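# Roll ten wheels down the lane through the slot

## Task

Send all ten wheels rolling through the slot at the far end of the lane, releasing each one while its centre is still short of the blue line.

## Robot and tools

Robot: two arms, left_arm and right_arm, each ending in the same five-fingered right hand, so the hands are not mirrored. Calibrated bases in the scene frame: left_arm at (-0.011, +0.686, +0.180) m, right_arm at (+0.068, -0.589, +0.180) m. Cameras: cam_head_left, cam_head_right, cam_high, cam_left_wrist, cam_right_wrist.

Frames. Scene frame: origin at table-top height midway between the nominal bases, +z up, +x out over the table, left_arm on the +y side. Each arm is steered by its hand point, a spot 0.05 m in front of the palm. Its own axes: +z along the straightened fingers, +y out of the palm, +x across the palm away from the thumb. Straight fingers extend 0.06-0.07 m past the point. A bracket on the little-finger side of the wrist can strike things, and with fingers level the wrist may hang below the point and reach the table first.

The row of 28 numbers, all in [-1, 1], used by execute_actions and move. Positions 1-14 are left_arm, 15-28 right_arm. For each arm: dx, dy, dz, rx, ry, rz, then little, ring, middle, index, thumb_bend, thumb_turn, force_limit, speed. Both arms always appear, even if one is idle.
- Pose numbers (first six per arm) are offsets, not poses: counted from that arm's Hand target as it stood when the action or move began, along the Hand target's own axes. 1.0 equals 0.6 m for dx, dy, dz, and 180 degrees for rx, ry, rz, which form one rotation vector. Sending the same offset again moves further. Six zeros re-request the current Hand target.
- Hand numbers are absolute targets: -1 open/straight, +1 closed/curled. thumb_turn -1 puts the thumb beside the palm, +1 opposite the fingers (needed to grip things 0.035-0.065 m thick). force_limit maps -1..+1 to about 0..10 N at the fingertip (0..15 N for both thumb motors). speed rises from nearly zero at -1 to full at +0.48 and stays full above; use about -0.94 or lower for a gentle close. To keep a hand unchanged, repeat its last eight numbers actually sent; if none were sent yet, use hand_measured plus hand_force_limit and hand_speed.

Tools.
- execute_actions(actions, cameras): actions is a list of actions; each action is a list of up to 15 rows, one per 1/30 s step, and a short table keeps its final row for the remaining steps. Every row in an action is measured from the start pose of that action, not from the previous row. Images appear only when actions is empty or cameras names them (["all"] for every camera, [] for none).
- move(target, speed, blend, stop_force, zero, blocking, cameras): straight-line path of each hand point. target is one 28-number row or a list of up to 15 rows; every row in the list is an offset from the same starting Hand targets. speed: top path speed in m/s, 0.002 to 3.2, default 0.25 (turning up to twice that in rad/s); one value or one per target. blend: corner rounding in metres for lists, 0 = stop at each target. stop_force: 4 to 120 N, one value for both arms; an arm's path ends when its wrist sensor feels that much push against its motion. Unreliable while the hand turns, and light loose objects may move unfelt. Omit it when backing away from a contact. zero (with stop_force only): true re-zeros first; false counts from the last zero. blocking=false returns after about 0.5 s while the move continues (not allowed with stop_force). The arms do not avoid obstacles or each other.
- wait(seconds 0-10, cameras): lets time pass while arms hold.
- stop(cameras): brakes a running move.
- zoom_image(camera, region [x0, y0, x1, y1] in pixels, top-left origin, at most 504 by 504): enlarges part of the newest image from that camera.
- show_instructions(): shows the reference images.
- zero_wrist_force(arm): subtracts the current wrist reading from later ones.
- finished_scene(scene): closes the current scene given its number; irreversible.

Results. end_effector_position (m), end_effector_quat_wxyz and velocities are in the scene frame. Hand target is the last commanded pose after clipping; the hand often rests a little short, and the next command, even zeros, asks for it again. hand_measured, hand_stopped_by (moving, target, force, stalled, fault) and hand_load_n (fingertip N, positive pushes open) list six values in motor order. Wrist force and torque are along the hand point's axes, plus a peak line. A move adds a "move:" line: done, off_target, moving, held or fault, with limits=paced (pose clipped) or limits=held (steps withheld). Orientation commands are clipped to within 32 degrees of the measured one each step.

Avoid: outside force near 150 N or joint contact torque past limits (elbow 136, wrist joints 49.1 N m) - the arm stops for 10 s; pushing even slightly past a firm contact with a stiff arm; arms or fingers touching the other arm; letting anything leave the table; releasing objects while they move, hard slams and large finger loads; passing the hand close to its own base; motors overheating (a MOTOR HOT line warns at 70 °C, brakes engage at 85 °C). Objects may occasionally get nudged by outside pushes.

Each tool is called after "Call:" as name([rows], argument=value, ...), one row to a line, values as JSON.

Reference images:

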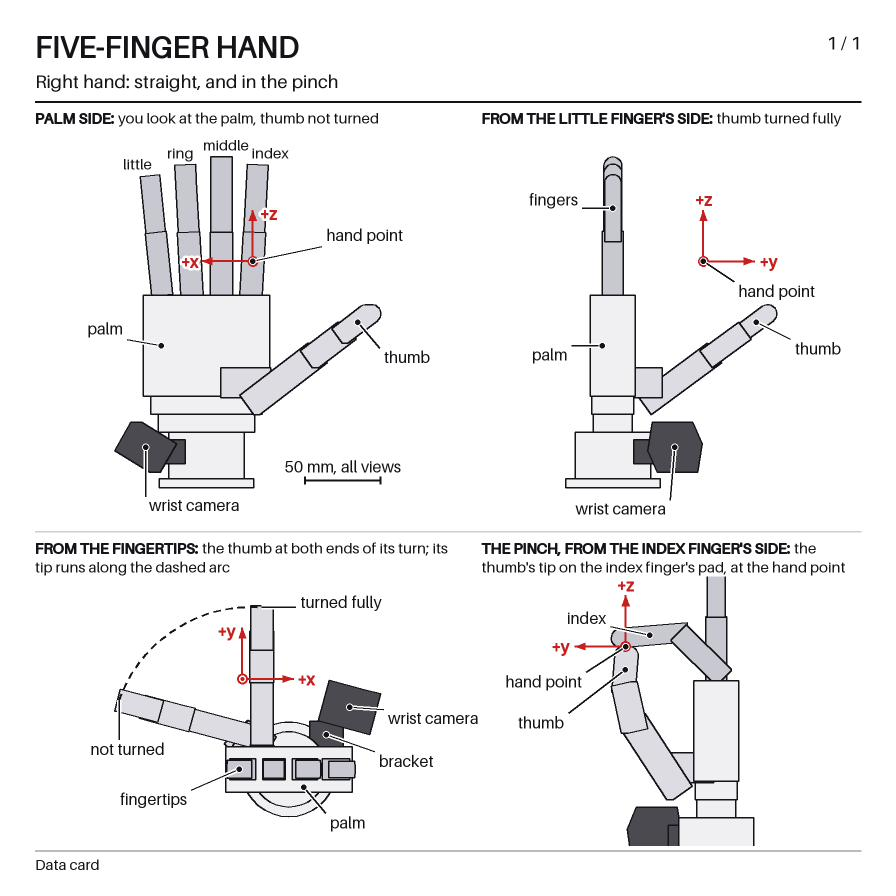

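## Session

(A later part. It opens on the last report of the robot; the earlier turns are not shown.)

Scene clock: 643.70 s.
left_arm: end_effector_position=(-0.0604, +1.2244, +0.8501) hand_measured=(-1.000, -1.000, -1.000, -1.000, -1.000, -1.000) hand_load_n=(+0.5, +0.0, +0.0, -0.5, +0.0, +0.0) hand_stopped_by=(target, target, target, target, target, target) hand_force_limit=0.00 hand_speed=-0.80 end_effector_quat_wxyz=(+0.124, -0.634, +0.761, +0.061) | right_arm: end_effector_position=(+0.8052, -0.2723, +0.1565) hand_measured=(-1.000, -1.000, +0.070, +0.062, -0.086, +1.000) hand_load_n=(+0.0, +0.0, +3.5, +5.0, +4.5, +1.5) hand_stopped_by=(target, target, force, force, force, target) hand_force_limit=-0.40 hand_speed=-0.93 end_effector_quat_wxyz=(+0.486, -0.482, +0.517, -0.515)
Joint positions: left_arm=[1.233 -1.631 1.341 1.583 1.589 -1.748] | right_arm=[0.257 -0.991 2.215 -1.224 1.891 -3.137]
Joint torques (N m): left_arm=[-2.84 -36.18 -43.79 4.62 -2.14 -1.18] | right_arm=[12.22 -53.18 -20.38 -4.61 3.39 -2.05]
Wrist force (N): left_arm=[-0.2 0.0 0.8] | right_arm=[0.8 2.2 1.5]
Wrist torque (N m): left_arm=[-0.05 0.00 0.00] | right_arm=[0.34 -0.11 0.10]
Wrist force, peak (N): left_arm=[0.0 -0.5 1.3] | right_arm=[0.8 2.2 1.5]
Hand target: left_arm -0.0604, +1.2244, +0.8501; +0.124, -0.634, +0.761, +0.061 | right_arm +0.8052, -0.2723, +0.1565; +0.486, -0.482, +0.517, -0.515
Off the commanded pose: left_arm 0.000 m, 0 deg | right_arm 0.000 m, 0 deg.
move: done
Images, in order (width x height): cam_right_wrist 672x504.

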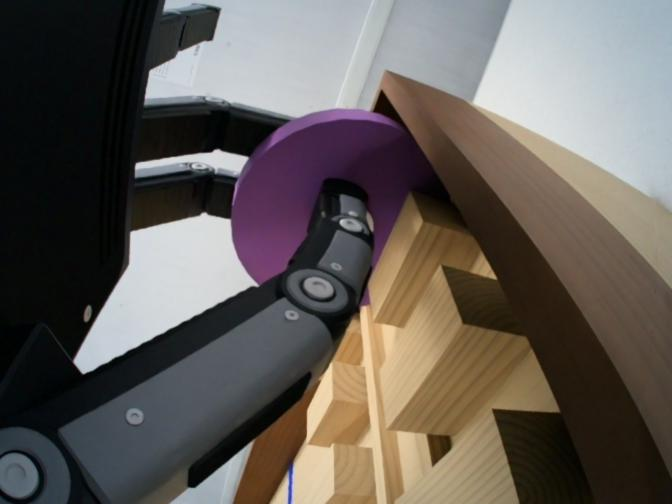

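Call:
move([
  [0,0,0,0,0,0,-1,-1,-1,-1,-1,-1,0,-0.8,0,-0.09,0,0,0,0,-1,-1,0.35,0.35,0.3,1,-0.4,-0.93],
  [0,0,0,0,0,0,-1,-1,-1,-1,-1,-1,0,-0.8,-0.2675,-0.09,-0.195,0,0.003,0,-1,-1,0.35,0.35,0.3,1,-0.4,-0.93],
  [0,0,0,0,0,0,-1,-1,-1,-1,-1,-1,0,-0.8,-0.2675,-0.0125,-0.195,0,0.003,0,-1,-1,0.35,0.35,0.3,1,-0.4,-0.93],
], speed=[0.15,0.35,0.15], blend=[0.015,0.01,0])

Call:
move(target=[0,0,0,0,0,0,-1,-1,-1,-1,-1,-1,0,-0.8,0,0.022,0,0,0,0,-1,-1,0.35,0.35,0.3,1,-0.4,-0.93], speed=0.012, stop_force=4, cameras=["cam_right_wrist"])

Call:
move(target=[0,0,0,0,0,0,-1,-1,-1,-1,-1,-1,0,-0.8,0,0,0,0,0,0,-1,-1,-0.08,-0.08,-0.14,1,-0.4,-0.9], cameras=["cam_right_wrist"])

Call:
move(target=[0,0,0,0,0,0,-1,-1,-1,-1,-1,-1,0,-0.8,0,-0.105,0,0,0,0,-1,-1,-0.08,-0.08,-0.14,1,-0.4,-0.9], speed=0.25, cameras=["cam_right_wrist"])

Call:
zoom_image(camera="cam_right_wrist", region=[380, 130, 632, 382])

Scene clock: 646.60 s.
left_arm: end_effector_position=(-0.0604, +1.2244, +0.8501) hand_measured=(-1.000, -1.000, -1.000, -1.000, -1.000, -1.000) hand_load_n=(+0.0, +0.0, +0.0, +0.0, +0.0, +0.0) hand_stopped_by=(target, target, target, target, target, target) hand_force_limit=0.00 hand_speed=-0.80 end_effector_quat_wxyz=(+0.124, -0.634, +0.761, +0.061) | right_arm: end_effector_position=(+0.6986, -0.1047, +0.1648) hand_measured=(-1.000, -1.000, +0.070, +0.062, -0.086, +1.000) hand_load_n=(+0.0, +0.0, +3.0, +4.5, +3.0, +1.0) hand_stopped_by=(target, target, force, force, force, target) hand_force_limit=-0.40 hand_speed=-0.93 end_effector_quat_wxyz=(+0.483, -0.480, +0.519, -0.517)
Joint positions: left_arm=[1.233 -1.631 1.341 1.583 1.589 -1.748] | right_arm=[0.622 -0.978 2.14 -1.164 2.265 -3.137]
Joint torques (N m): left_arm=[-1.58 -37 -43.52 4.89 -2.21 -0.86] | right_arm=[11.55 -55.68 -25.13 -5.43 4.16 -2.88]
Wrist force (N): left_arm=[-0.5 -0.5 0.5] | right_arm=[0.6 2.0 -0.2]
Wrist torque (N m): left_arm=[-0.10 0.07 -0.03] | right_arm=[0.29 -0.12 0.30]
Wrist force, peak (N): left_arm=[0.5 -0.8 1.6] | right_arm=[0.7 3.4 0.5]
Hand target: left_arm -0.0604, +1.2244, +0.8501; +0.124, -0.634, +0.761, +0.061 | right_arm +0.6986, -0.1047, +0.1647; +0.483, -0.480, +0.519, -0.517
Off the commanded pose: left_arm 0.000 m, 0 deg | right_arm 0.000 m, 0 deg.
move: done

Scene clock: 648.43 s.
left_arm: end_effector_position=(-0.0604, +1.2244, +0.8501) hand_measured=(-1.000, -1.000, -1.000, -1.000, -1.000, -1.000) hand_load_n=(+0.0, +0.0, +0.0, +0.0, +0.0, +0.0) hand_stopped_by=(target, target, target, target, target, target) hand_force_limit=0.00 hand_speed=-0.80 end_effector_quat_wxyz=(+0.124, -0.634, +0.761, +0.061) | right_arm: end_effector_position=(+0.6986, -0.1047, +0.1561) hand_measured=(-1.000, -1.000, +0.070, +0.062, -0.084, +1.000) hand_load_n=(+0.0, +0.0, +3.0, +5.0, +2.0, +0.5) hand_stopped_by=(target, target, force, force, force, target) hand_force_limit=-0.40 hand_speed=-0.93 end_effector_quat_wxyz=(+0.483, -0.480, +0.519, -0.517)
Joint positions: left_arm=[1.233 -1.631 1.341 1.583 1.589 -1.748] | right_arm=[0.622 -0.962 2.139 -1.178 2.265 -3.137]
Joint torques (N m): left_arm=[-1.16 -35.58 -44.48 4.81 -1.83 -1.06] | right_arm=[10.76 -78.18 -11.87 0.09 2.45 -2.33]
Wrist force (N): left_arm=[-0.6 -0.4 0.8] | right_arm=[0.6 1.9 -0.1]
Wrist torque (N m): left_arm=[-0.10 0.06 -0.03] | right_arm=[0.27 -0.11 0.30]
Wrist force, peak (N): left_arm=[-0.1 -0.3 1.7] | right_arm=[1.3 -4.6 -0.2]
Hand target: left_arm -0.0604, +1.2244, +0.8501; +0.124, -0.634, +0.761, +0.061 | right_arm +0.6986, -0.1047, +0.1561; +0.483, -0.480, +0.519, -0.517 (not the last commanded pose)
Off the commanded pose: left_arm 0.000 m, 0 deg | right_arm 0.005 m, 0 deg.
move: contact (right_arm)
Images, in order (width x height): cam_right_wrist 672x504.

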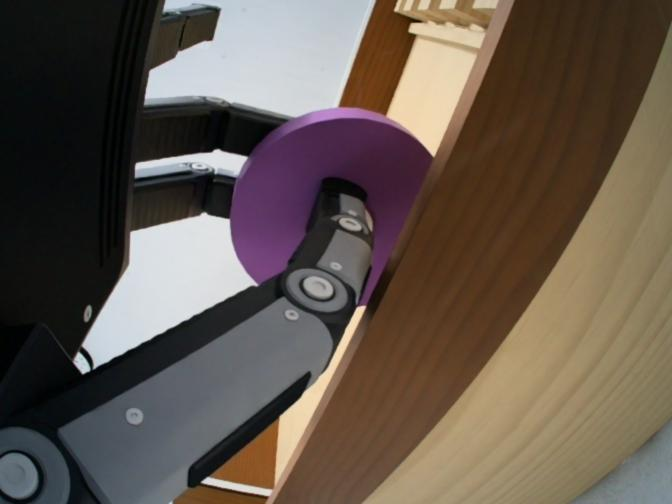

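Scene clock: 649.23 s.
left_arm: end_effector_position=(-0.0604, +1.2244, +0.8501) hand_measured=(-1.000, -1.000, -1.000, -1.000, -1.000, -1.000) hand_load_n=(+0.0, +0.0, +0.0, +0.0, +0.0, +0.0) hand_stopped_by=(target, target, target, target, target, target) hand_force_limit=0.00 hand_speed=-0.80 end_effector_quat_wxyz=(+0.124, -0.634, +0.761, +0.061) | right_arm: end_effector_position=(+0.6986, -0.1047, +0.1561) hand_measured=(-1.000, -1.000, -0.080, -0.080, -0.140, +1.000) hand_load_n=(+0.0, +0.0, +0.0, +0.0, +0.0, +0.0) hand_stopped_by=(target, target, target, target, target, target) hand_force_limit=-0.40 hand_speed=-0.90 end_effector_quat_wxyz=(+0.483, -0.480, +0.519, -0.517)
Joint positions: left_arm=[1.233 -1.631 1.341 1.583 1.589 -1.748] | right_arm=[0.622 -0.962 2.139 -1.178 2.265 -3.137]
Joint torques (N m): left_arm=[0.07 -36.37 -43.14 5.06 -2.27 -0.92] | right_arm=[6.86 -79.23 -10.79 0.21 1.14 -2.2]
Wrist force (N): left_arm=[0.1 -0.7 0.7] | right_arm=[0.3 1.7 -0.2]
Wrist torque (N m): left_arm=[-0.15 -0.04 0.01] | right_arm=[0.28 -0.07 0.28]
Wrist force, peak (N): left_arm=[0.5 -0.8 1.2] | right_arm=[0.9 2.1 0.1]
Hand target: left_arm -0.0604, +1.2244, +0.8501; +0.124, -0.634, +0.761, +0.061 | right_arm +0.6986, -0.1047, +0.1561; +0.483, -0.480, +0.519, -0.517
Off the commanded pose: left_arm 0.000 m, 0 deg | right_arm 0.000 m, 0 deg.
move: done
Images, in order (width x height): cam_right_wrist 672x504.

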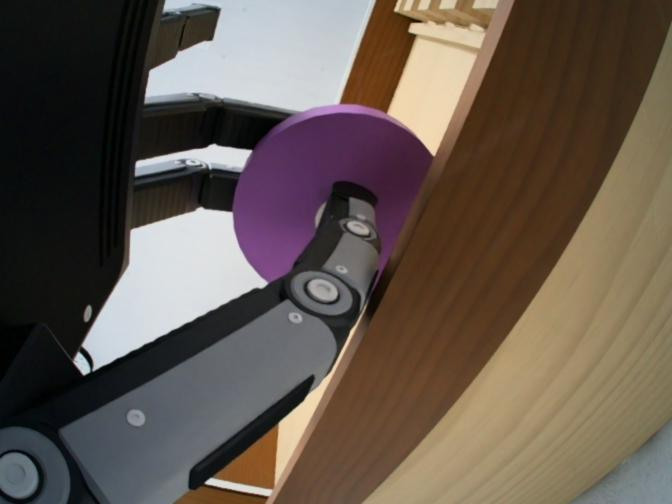

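Scene clock: 650.20 s.
left_arm: end_effector_position=(-0.0604, +1.2244, +0.8501) hand_measured=(-1.000, -1.000, -1.000, -1.000, -1.000, -1.000) hand_load_n=(+0.0, +0.0, +0.0, +0.0, +0.0, +0.0) hand_stopped_by=(target, target, target, target, target, target) hand_force_limit=0.00 hand_speed=-0.80 end_effector_quat_wxyz=(+0.124, -0.634, +0.761, +0.061) | right_arm: end_effector_position=(+0.6985, -0.1050, +0.2190) hand_measured=(-1.000, -1.000, -0.080, -0.080, -0.140, +1.000) hand_load_n=(+0.0, +0.0, +0.0, +0.0, +0.0, +0.0) hand_stopped_by=(target, target, target, target, target, target) hand_force_limit=-0.40 hand_speed=-0.90 end_effector_quat_wxyz=(+0.483, -0.480, +0.519, -0.517)
Joint positions: left_arm=[1.233 -1.631 1.341 1.583 1.589 -1.748] | right_arm=[0.621 -1.072 2.139 -1.068 2.264 -3.137]
Joint torques (N m): left_arm=[-0.94 -35.67 -43.98 4.82 -2.18 -0.85] | right_arm=[-6.79 -77.65 -26.73 0.72 -3.13 2.03]
Wrist force (N): left_arm=[0.5 -0.1 0.8] | right_arm=[0.4 2.0 0.0]
Wrist torque (N m): left_arm=[-0.06 -0.11 0.04] | right_arm=[0.33 -0.09 0.10]
Wrist force, peak (N): left_arm=[0.1 -1.0 1.4] | right_arm=[0.7 2.8 -0.1]
Hand target: left_arm -0.0604, +1.2244, +0.8501; +0.124, -0.634, +0.761, +0.061 | right_arm +0.6985, -0.1050, +0.2191; +0.483, -0.480, +0.519, -0.517
Off the commanded pose: left_arm 0.000 m, 0 deg | right_arm 0.000 m, 0 deg.
move: done
Images, in order (width x height): cam_right_wrist 672x504.

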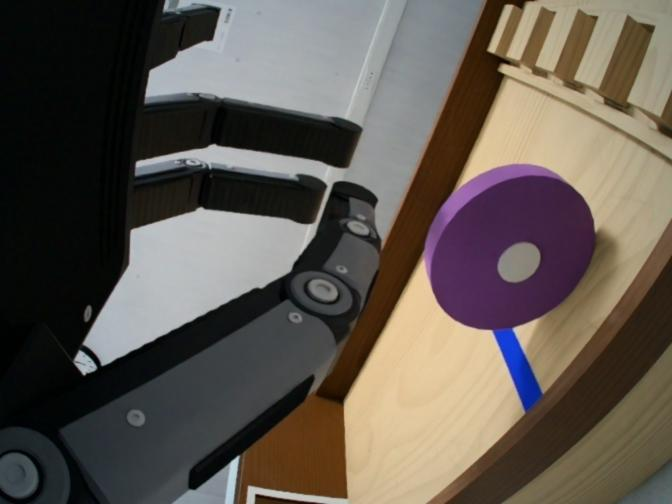

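Scaled by 2.000 from the camera's 672x504 image, which has a finer 960x720 frame.

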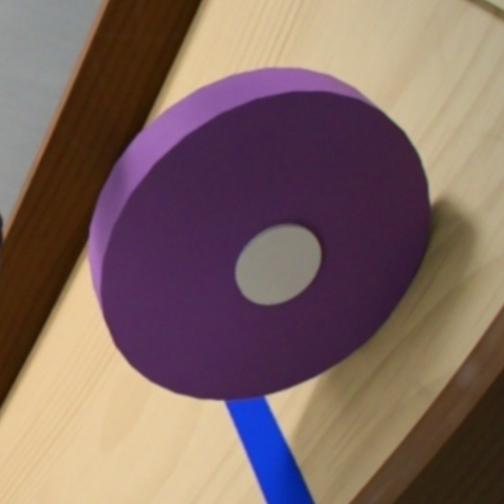

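Call:
move([
  [0,0,0,0,0,0,-1,-1,-1,-1,-1,-1,0,-0.8,0.1048,0,-0.0213,0,-0.005,0,-1,-1,-1,0,0.5,1,-0.4,0.48],
  [0,0,0,0,0,0,-1,-1,-1,-1,-1,-1,0,-0.8,0.1048,0.1117,-0.0213,0,-0.005,0,-1,-1,-1,0,0.5,1,-0.4,0.48],
], speed=[0.4,0.2], blend=[0.004,0], cameras=["cam_right_wrist"])

Scene clock: 651.90 s.
left_arm: end_effector_position=(-0.0604, +1.2244, +0.8501) hand_measured=(-1.000, -1.000, -1.000, -1.000, -1.000, -1.000) hand_load_n=(+0.5, +0.5, +0.0, +0.0, -0.5, +0.5) hand_stopped_by=(target, target, target, target, target, target) hand_force_limit=0.00 hand_speed=-0.80 end_effector_quat_wxyz=(+0.124, -0.634, +0.761, +0.061) | right_arm: end_effector_position=(+0.6812, -0.1664, +0.1518) hand_measured=(-1.000, -1.000, -1.000, +0.000, +0.500, +1.000) hand_load_n=(+0.0, +0.0, +0.0, +0.0, +0.0, +0.0) hand_stopped_by=(target, target, target, target, target, target) hand_force_limit=-0.40 hand_speed=0.48 end_effector_quat_wxyz=(+0.487, -0.484, +0.515, -0.513)
Joint positions: left_arm=[1.233 -1.631 1.341 1.583 1.589 -1.748] | right_arm=[0.536 -0.999 2.263 -1.265 2.163 -3.137]
Joint torques (N m): left_arm=[-0.7 -36.65 -44.37 4.73 -2.22 -0.79] | right_arm=[-5.87 -53.74 -21.56 -4.08 -3.07 -2.19]
Wrist force (N): left_arm=[0.0 -0.4 0.6] | right_arm=[0.4 1.9 0.0]
Wrist torque (N m): left_arm=[-0.11 -0.02 0.00] | right_arm=[0.30 -0.09 0.42]
Wrist force, peak (N): left_arm=[0.6 -0.2 1.6] | right_arm=[0.8 3.3 -0.1]
Hand target: left_arm -0.0604, +1.2244, +0.8501; +0.124, -0.634, +0.761, +0.061 | right_arm +0.6813, -0.1664, +0.1517; +0.487, -0.484, +0.515, -0.513
Off the commanded pose: left_arm 0.000 m, 0 deg | right_arm 0.000 m, 0 deg.
move: done
Images, in order (width x height): cam_right_wrist 672x504.

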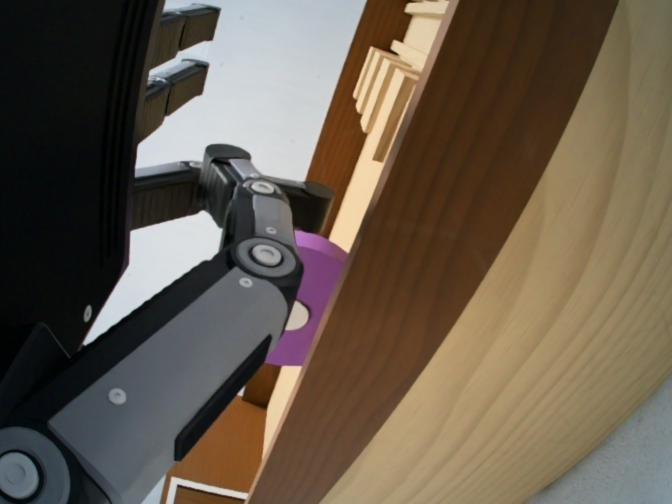

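Call:
execute_actions([
  [[0,0,0,0,0,0,-1,-1,-1,-1,-1,-1,0,-0.8,-0.0001,0,0,0,0,0,-1,-1,-1,0,0.5,1,-0.4,0.48],[0,0,0,0,0,0,-1,-1,-1,-1,-1,-1,0,-0.8,-0.0004,0,0,0,0,0,-1,-1,-1,0,0.5,1,-0.4,0.48],[0,0,0,0,0,0,-1,-1,-1,-1,-1,-1,0,-0.8,-0.0008,0,0,0,0,0,-1,-1,-1,0,0.5,1,-0.4,0.48],[0,0,0,0,0,0,-1,-1,-1,-1,-1,-1,0,-0.8,-0.0014,0,0,0,0,0,-1,-1,-1,0,0.5,1,-0.4,0.48],[0,0,0,0,0,0,-1,-1,-1,-1,-1,-1,0,-0.8,-0.0021,0,0,0,0,0,-1,-1,-1,0,0.5,1,-0.4,0.48],[0,0,0,0,0,0,-1,-1,-1,-1,-1,-1,0,-0.8,-0.0029,0,0,0,0,0,-1,-1,-1,0,0.5,1,-0.4,0.48],[0,0,0,0,0,0,-1,-1,-1,-1,-1,-1,0,-0.8,-0.0037,0,0,0,0,0,-1,-1,-1,0,0.5,1,-0.4,0.48],[0,0,0,0,0,0,-1,-1,-1,-1,-1,-1,0,-0.8,-0.0045,0,0,0,0,0,-1,-1,-1,0,0.5,1,-0.4,0.48],[0,0,0,0,0,0,-1,-1,-1,-1,-1,-1,0,-0.8,-0.0053,0,0,0,0,0,-1,-1,-1,0,0.5,1,-0.4,0.48],[0,0,0,0,0,0,-1,-1,-1,-1,-1,-1,0,-0.8,-0.006,0,0,0,0,0,-1,-1,-1,0,0.5,1,-0.4,0.48],[0,0,0,0,0,0,-1,-1,-1,-1,-1,-1,0,-0.8,-0.0066,0,0,0,0,0,-1,-1,-1,0,0.5,1,-0.4,0.48],[0,0,0,0,0,0,-1,-1,-1,-1,-1,-1,0,-0.8,-0.0071,0,0,0,0,0,-1,-1,-1,0,0.5,1,-0.4,0.48],[0,0,0,0,0,0,-1,-1,-1,-1,-1,-1,0,-0.8,-0.0074,0,0,0,0,0,-1,-1,-1,0,0.5,1,-0.4,0.48],[0,0,0,0,0,0,-1,-1,-1,-1,-1,-1,0,-0.8,-0.0076,0,0,0,0,0,-1,-1,-1,0,0.5,1,-0.4,0.48],[0,0,0,0,0,0,-1,-1,-1,-1,-1,-1,0,-0.8,-0.0077,0,0,0,0,0,-1,-1,-1,0,0.5,1,-0.4,0.48]],
  [[0,0,0,0,0,0,-1,-1,-1,-1,-1,-1,0,-0.8,-0.00047,0,0,0,0,0,-1,-1,-1,0,0.5,1,-0.4,0.48],[0,0,0,0,0,0,-1,-1,-1,-1,-1,-1,0,-0.8,-0.00187,0,0,0,0,0,-1,-1,-1,0,0.5,1,-0.4,0.48],[0,0,0,0,0,0,-1,-1,-1,-1,-1,-1,0,-0.8,-0.00425,0,0,0,0,0,-1,-1,-1,0,0.5,1,-0.4,0.48],[0,0,0,0,0,0,-1,-1,-1,-1,-1,-1,0,-0.8,-0.00757,0,0,0,0,0,-1,-1,-1,0,0.5,1,-0.4,0.48],[0,0,0,0,0,0,-1,-1,-1,-1,-1,-1,0,-0.8,-0.01258,0,0,0,0,0,-1,-1,-1,0,0.5,1,-0.4,0.48],[0,0,0,0,0,0,-1,-1,-1,-1,-1,-1,0,-0.8,-0.02104,0,0,0,0,0,-1,-1,-1,0,0.5,1,-0.4,0.48],[0,0,0,0,0,0,-1,-1,-1,-1,-1,-1,0,-0.8,-0.0329,0,0,0,0,0,-1,-1,-1,0,0.5,1,-0.4,0.48],[0,0,0,0,0,0,-1,-1,-1,-1,-1,-1,0,-0.8,-0.0482,0,0,0,0,0,-1,-1,-1,0,0.5,1,-0.4,0.48],[0,0,0,0,0,0,-1,-1,-1,-1,-1,-1,0,-0.8,-0.0635,0,0,0,0,0,-1,-1,-1,0,0.5,1,-0.4,0.48],[0,0,0,0,0,0,-1,-1,-1,-1,-1,-1,0,-0.8,-0.07535,0,0,0,0,0,-1,-1,-1,0,0.5,1,-0.4,0.48],[0,0,0,0,0,0,-1,-1,-1,-1,-1,-1,0,-0.8,-0.08373,0,0,0,0,0,-1,-1,-1,0,0.5,1,-0.4,0.48],[0,0,0,0,0,0,-1,-1,-1,-1,-1,-1,0,-0.8,-0.08866,0,0,0,0,0,-1,-1,-1,0,0.5,1,-0.4,0.48],[0,0,0,0,0,0,-1,-1,-1,-1,-1,-1,0,-0.8,-0.0901,0,0,0,0,0,-1,-1,-1,0,0.5,1,-0.4,0.48],[0,0,0,0,0,0,-1,-1,-1,-1,-1,-1,0,-0.8,-0.0901,0,0,0,0,0,-1,-1,-1,0,0.5,1,-0.4,0.48],[0,0,0,0,0,0,-1,-1,-1,-1,-1,-1,0,-0.8,-0.0901,0,0,0,0,0,-1,-1,-1,0,0.5,1,-0.4,0.48]],
], cameras=["cam_high"])

Call:
wait(seconds=0.4, cameras=["cam_high"])

Call:
move(target=[0,0,0,0,0,0,-1,-1,-1,-1,-1,-1,0,-0.8,0,-0.15,0,0,0,0,-1,-1,-1,0,0.5,1,-0.4,0.48], speed=0.3, cameras=["cam_high","cam_head_left"])

Call:
zoom_image(camera="cam_high", region=[440, 165, 570, 295])

Scene clock: 655.60 s.
left_arm: end_effector_position=(-0.0604, +1.2244, +0.8501) hand_measured=(-1.000, -1.000, -1.000, -1.000, -1.000, -1.000) hand_load_n=(+0.0, +0.0, +0.0, +0.0, +0.0, +0.0) hand_stopped_by=(target, target, target, target, target, target) hand_force_limit=0.00 hand_speed=-0.80 end_effector_quat_wxyz=(+0.124, -0.634, +0.761, +0.061) | right_arm: end_effector_position=(+0.6844, -0.1080, +0.1521) hand_measured=(-1.000, -1.000, -1.000, +0.000, +0.500, +1.000) hand_load_n=(+0.0, +0.0, +0.0, +0.0, +0.0, +0.0) hand_stopped_by=(target, target, target, target, target, target) hand_force_limit=-0.40 hand_speed=0.48 end_effector_quat_wxyz=(+0.487, -0.484, +0.515, -0.513)
Joint positions: left_arm=[1.233 -1.631 1.341 1.583 1.589 -1.748] | right_arm=[0.625 -0.966 2.168 -1.204 2.252 -3.138]
Joint torques (N m): left_arm=[-1.19 -36.6 -44.32 4.81 -1.97 -0.9] | right_arm=[11.86 -51.35 -25.51 0.3 3.96 1.59]
Wrist force (N): left_arm=[0.0 -0.7 0.9] | right_arm=[0.6 1.6 -0.4]
Wrist torque (N m): left_arm=[-0.16 -0.03 0.00] | right_arm=[0.28 -0.10 0.42]
Wrist force, peak (N): left_arm=[0.6 -0.2 1.6] | right_arm=[2.2 1.8 -0.1]
Hand target: left_arm -0.0604, +1.2244, +0.8501; +0.124, -0.634, +0.761, +0.061 | right_arm +0.6846, -0.1079, +0.1520; +0.487, -0.484, +0.515, -0.513
Off the commanded pose: left_arm 0.000 m, 0 deg | right_arm 0.000 m, 0 deg.
Step readings (end_effector_position of left_arm | right_arm):
0: (-0.0604, +1.2244, +0.8501) | (+0.6813, -0.1664, +0.1517)
1: (-0.0604, +1.2244, +0.8501) | (+0.6813, -0.1664, +0.1517)
2: (-0.0604, +1.2244, +0.8501) | (+0.6813, -0.1664, +0.1517)
4: (-0.0604, +1.2244, +0.8501) | (+0.6813, -0.1663, +0.1518)
8: (-0.0604, +1.2244, +0.8501) | (+0.6814, -0.1654, +0.1518)
15: (-0.0604, +1.2244, +0.8501) | (+0.6815, -0.1627, +0.1518)
16: (-0.0604, +1.2244, +0.8501) | (+0.6815, -0.1624, +0.1518)
17: (-0.0604, +1.2244, +0.8501) | (+0.6815, -0.1622, +0.1518)
19: (-0.0604, +1.2244, +0.8501) | (+0.6815, -0.1614, +0.1518)
23: (-0.0604, +1.2244, +0.8501) | (+0.6819, -0.1541, +0.1518)
30: (-0.0604, +1.2244, +0.8501) | (+0.6834, -0.1162, +0.1523)
Images, in order (width x height): cam_high 896x504.

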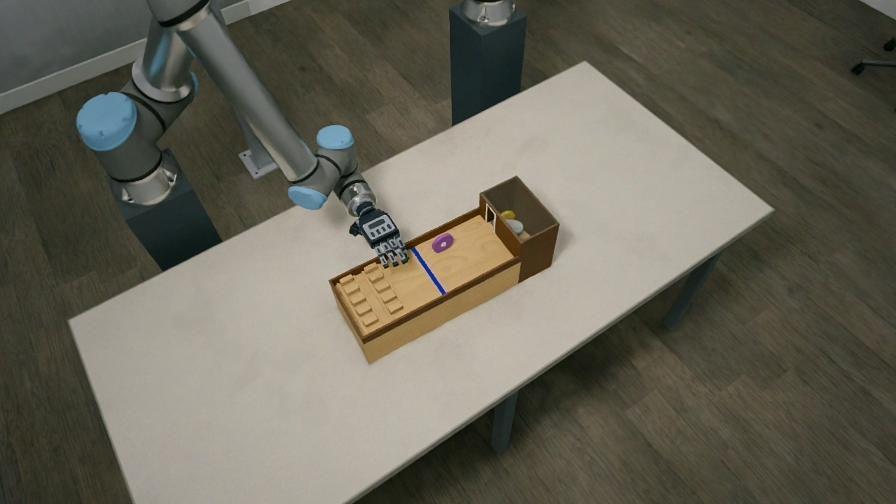

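Scene clock: 656.00 s.
left_arm: end_effector_position=(-0.0604, +1.2244, +0.8501) hand_measured=(-1.000, -1.000, -1.000, -1.000, -1.000, -1.000) hand_load_n=(+0.0, +0.0, +0.0, +0.0, +0.0, +0.0) hand_stopped_by=(target, target, target, target, target, target) hand_force_limit=0.00 hand_speed=-0.80 end_effector_quat_wxyz=(+0.124, -0.634, +0.761, +0.061) | right_arm: end_effector_position=(+0.6844, -0.1079, +0.1521) hand_measured=(-1.000, -1.000, -1.000, +0.000, +0.500, +1.000) hand_load_n=(+0.0, +0.0, +0.0, +0.0, +0.0, +0.0) hand_stopped_by=(target, target, target, target, target, target) hand_force_limit=-0.40 hand_speed=0.48 end_effector_quat_wxyz=(+0.487, -0.484, +0.515, -0.513)
Joint positions: left_arm=[1.233 -1.631 1.341 1.583 1.589 -1.748] | right_arm=[0.625 -0.966 2.168 -1.204 2.252 -3.137]
Joint torques (N m): left_arm=[-0.79 -37.84 -43.99 4.8 -2.28 -0.72] | right_arm=[13.06 -56.23 -22.95 0.32 3.7 1.22]
Wrist force (N): left_arm=[0.0 -0.7 1.1] | right_arm=[0.6 1.8 -0.4]
Wrist torque (N m): left_arm=[-0.17 -0.04 -0.01] | right_arm=[0.31 -0.10 0.40]
Wrist force, peak (N): left_arm=[0.1 -0.8 1.0] | right_arm=[0.6 2.0 0.0]
Hand target: left_arm -0.0604, +1.2244, +0.8501; +0.124, -0.634, +0.761, +0.061 | right_arm +0.6846, -0.1079, +0.1520; +0.487, -0.484, +0.515, -0.513
Off the commanded pose: left_arm 0.000 m, 0 deg | right_arm 0.000 m, 0 deg.
wait: 0.40 s; at rest by 0.17 s
Images, in order (width x height): cam_high 896x504.

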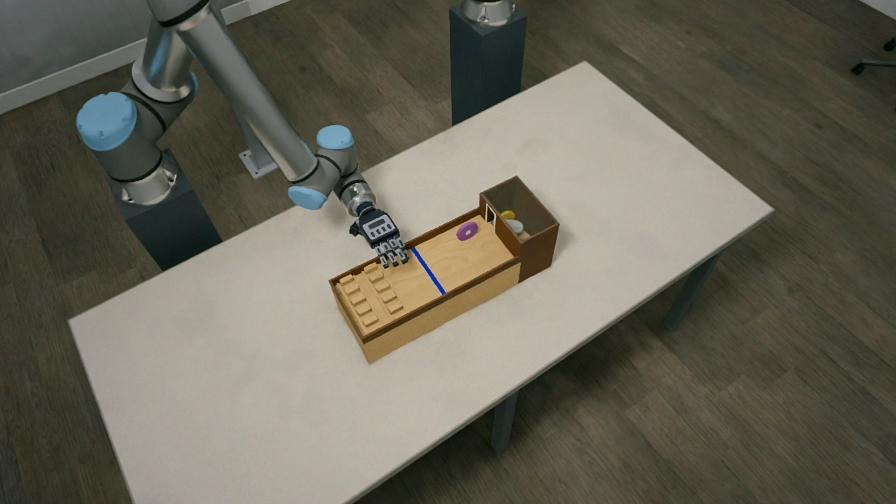

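Scene clock: 657.00 s.
left_arm: end_effector_position=(-0.0604, +1.2244, +0.8501) hand_measured=(-1.000, -1.000, -1.000, -1.000, -1.000, -1.000) hand_load_n=(+0.0, +0.0, +0.0, +0.0, +0.0, +0.0) hand_stopped_by=(target, target, target, target, target, target) hand_force_limit=0.00 hand_speed=-0.80 end_effector_quat_wxyz=(+0.124, -0.634, +0.761, +0.061) | right_arm: end_effector_position=(+0.6845, -0.1083, +0.2420) hand_measured=(-1.000, -1.000, -1.000, +0.000, +0.500, +1.000) hand_load_n=(+0.0, +0.0, +0.0, +0.0, +0.0, +0.0) hand_stopped_by=(target, target, target, target, target, target) hand_force_limit=-0.40 hand_speed=0.48 end_effector_quat_wxyz=(+0.487, -0.484, +0.515, -0.513)
Joint positions: left_arm=[1.233 -1.631 1.341 1.583 1.589 -1.748] | right_arm=[0.625 -1.126 2.163 -1.039 2.252 -3.137]
Joint torques (N m): left_arm=[-0.2 -37.89 -43.68 4.74 -1.99 -1.04] | right_arm=[-7.15 -67.24 -29.7 0.48 -0.97 1.39]
Wrist force (N): left_arm=[0.4 -1.1 0.7] | right_arm=[0.3 1.7 -0.2]
Wrist torque (N m): left_arm=[-0.20 -0.08 0.02] | right_arm=[0.29 -0.06 0.07]
Wrist force, peak (N): left_arm=[-0.7 -0.1 1.4] | right_arm=[0.6 3.2 -0.1]
Hand target: left_arm -0.0604, +1.2244, +0.8501; +0.124, -0.634, +0.761, +0.061 | right_arm +0.6845, -0.1083, +0.2420; +0.487, -0.484, +0.515, -0.513
Off the commanded pose: left_arm 0.000 m, 0 deg | right_arm 0.000 m, 0 deg.
move: done
Images, in order (width x height): cam_head_left 896x504, cam_high 896x504.

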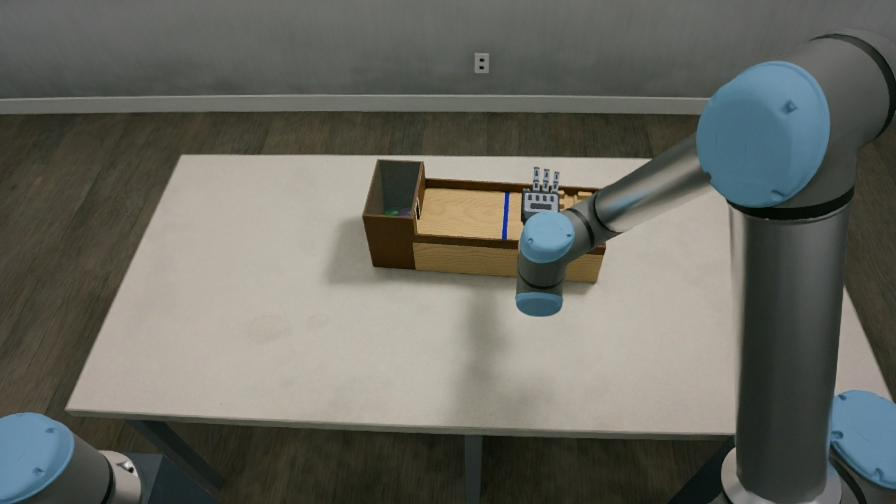

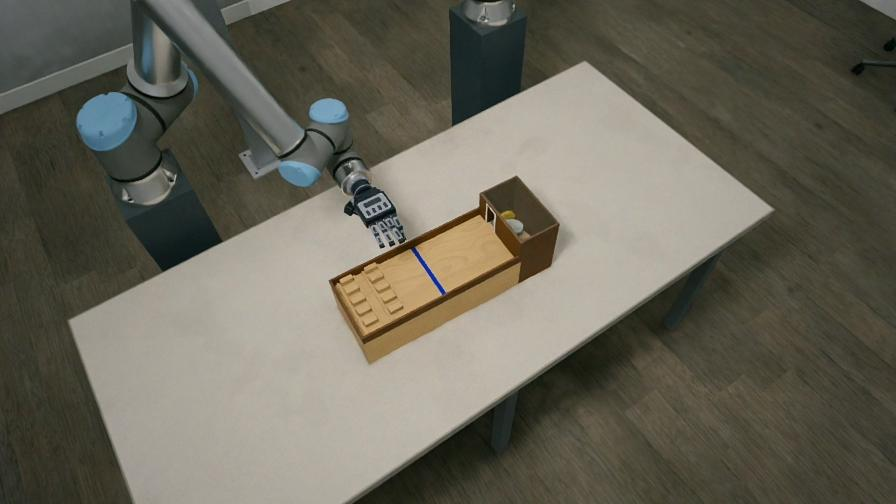

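Scaled by 3.877.

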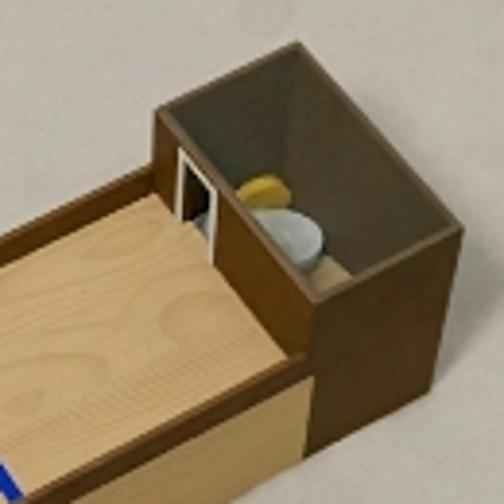

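Call:
wait(seconds=0.5, cameras=["cam_right_wrist","cam_head_right"])

Call:
zoom_image(camera="cam_head_right", region=[350, 150, 450, 280])

Scene clock: 657.73 s.
left_arm: end_effector_position=(-0.0604, +1.2244, +0.8501) hand_measured=(-1.000, -1.000, -1.000, -1.000, -1.000, -1.000) hand_load_n=(+0.0, +0.0, +0.0, +0.0, +0.0, +0.0) hand_stopped_by=(target, target, target, target, target, target) hand_force_limit=0.00 hand_speed=-0.80 end_effector_quat_wxyz=(+0.124, -0.634, +0.761, +0.061) | right_arm: end_effector_position=(+0.6845, -0.1083, +0.2420) hand_measured=(-1.000, -1.000, -1.000, +0.000, +0.500, +1.000) hand_load_n=(+0.0, +0.0, -0.5, +0.0, +0.0, +0.0) hand_stopped_by=(target, target, target, target, target, target) hand_force_limit=-0.40 hand_speed=0.48 end_effector_quat_wxyz=(+0.487, -0.484, +0.515, -0.513)
Joint positions: left_arm=[1.233 -1.631 1.341 1.583 1.589 -1.748] | right_arm=[0.625 -1.126 2.163 -1.039 2.252 -3.137]
Joint torques (N m): left_arm=[-1.47 -38.74 -43.56 4.86 -1.98 -0.68] | right_arm=[-9.51 -70.06 -28.24 0.19 -2.04 1.48]
Wrist force (N): left_arm=[0.1 -0.9 0.9] | right_arm=[0.5 1.8 -0.2]
Wrist torque (N m): left_arm=[-0.20 -0.05 -0.01] | right_arm=[0.30 -0.10 0.08]
Wrist force, peak (N): left_arm=[0.4 -0.8 1.1] | right_arm=[0.2 2.1 -0.3]
Hand target: left_arm -0.0604, +1.2244, +0.8501; +0.124, -0.634, +0.761, +0.061 | right_arm +0.6845, -0.1083, +0.2420; +0.487, -0.484, +0.515, -0.513
Off the commanded pose: left_arm 0.000 m, 0 deg | right_arm 0.000 m, 0 deg.
wait: 0.50 s; at rest from the start
Images, in order (width x height): cam_head_right 896x504, cam_right_wrist 672x504.

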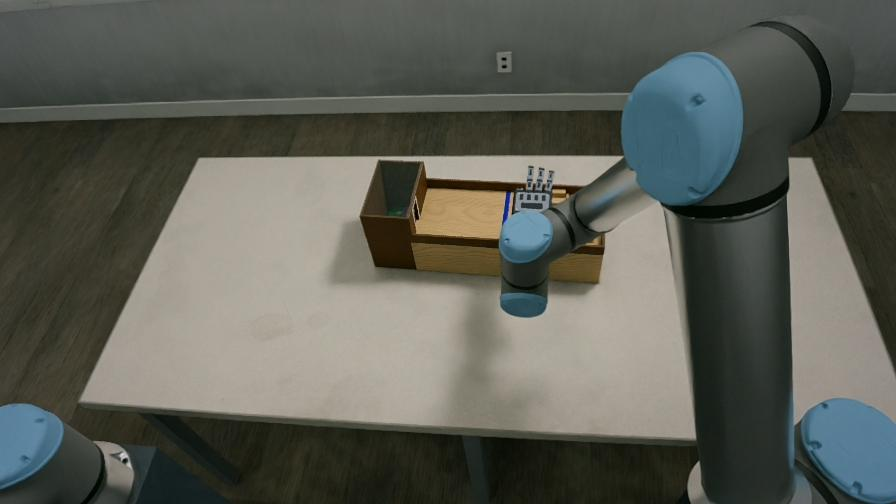

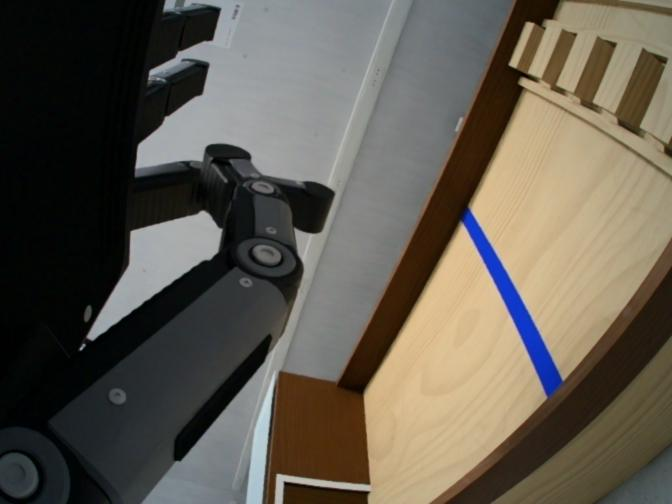

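Scaled by 3.877.

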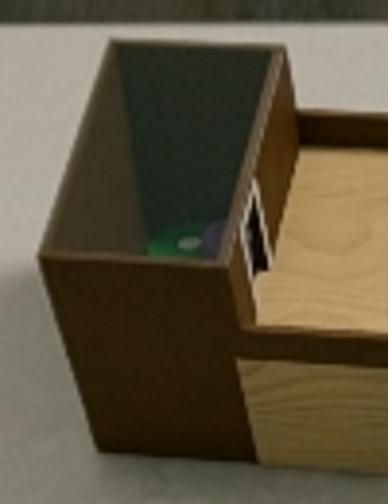

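Call:
move(target=[0,0,0,0,0,0,-1,-1,-1,-1,-1,-1,0,-0.8,-0.05,-0.05,0,0,-0.25,0,-1,-1,-1,0,0.5,1,-0.4,0.48], speed=0.5, cameras=["cam_right_wrist"])

Scene clock: 659.77 s.
left_arm: end_effector_position=(-0.0604, +1.2244, +0.8501) hand_measured=(-1.000, -1.000, -1.000, -1.000, -1.000, -1.000) hand_load_n=(+0.0, +0.0, +0.0, +0.0, +0.0, +0.0) hand_stopped_by=(target, target, target, target, target, target) hand_force_limit=0.00 hand_speed=-0.80 end_effector_quat_wxyz=(+0.124, -0.634, +0.761, +0.061) | right_arm: end_effector_position=(+0.6861, -0.0785, +0.2722) hand_measured=(-1.000, -1.000, -1.000, +0.000, +0.500, +1.000) hand_load_n=(+0.0, +0.0, +0.0, +0.0, +0.0, +0.0) hand_stopped_by=(target, target, target, target, target, target) hand_force_limit=-0.40 hand_speed=0.48 end_effector_quat_wxyz=(+0.647, -0.643, +0.289, -0.289)
Joint positions: left_arm=[1.233 -1.631 1.341 1.583 1.589 -1.748] | right_arm=[0.285 -1.225 2.242 -1.023 1.127 -3.137]
Joint torques (N m): left_arm=[-0.93 -37.29 -43.75 5.05 -1.97 -0.88] | right_arm=[-5.68 -44.85 -31.1 0.28 -3.7 1.23]
Wrist force (N): left_arm=[-0.4 -0.1 0.9] | right_arm=[0.0 2.1 -0.6]
Wrist torque (N m): left_arm=[-0.08 0.03 -0.02] | right_arm=[0.37 -0.04 0.06]
Wrist force, peak (N): left_arm=[0.5 -0.6 1.4] | right_arm=[0.1 2.2 -0.6]
Hand target: left_arm -0.0604, +1.2244, +0.8501; +0.124, -0.634, +0.761, +0.061 | right_arm +0.6861, -0.0785, +0.2722; +0.647, -0.643, +0.289, -0.289
Off the commanded pose: left_arm 0.000 m, 0 deg | right_arm 0.000 m, 0 deg.
move: done
Images, in order (width x height): cam_right_wrist 672x504.

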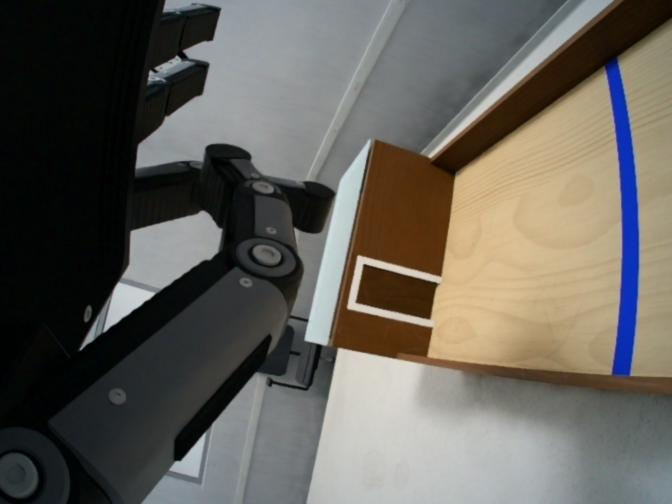

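Call:
zoom_image(camera="cam_right_wrist", region=[330, 230, 470, 350])

Scaled by 3.600 from the camera's 672x504 image, which has a finer 960x720 frame.

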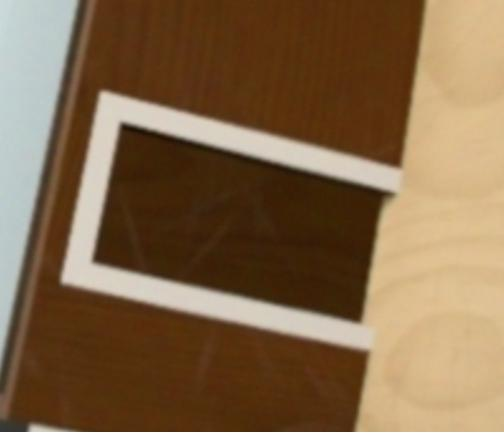

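The slot is clear and the lane is empty, so all ten wheels are through.

Call:
finished_scene(scene=2)

The scene is finished: the task was done.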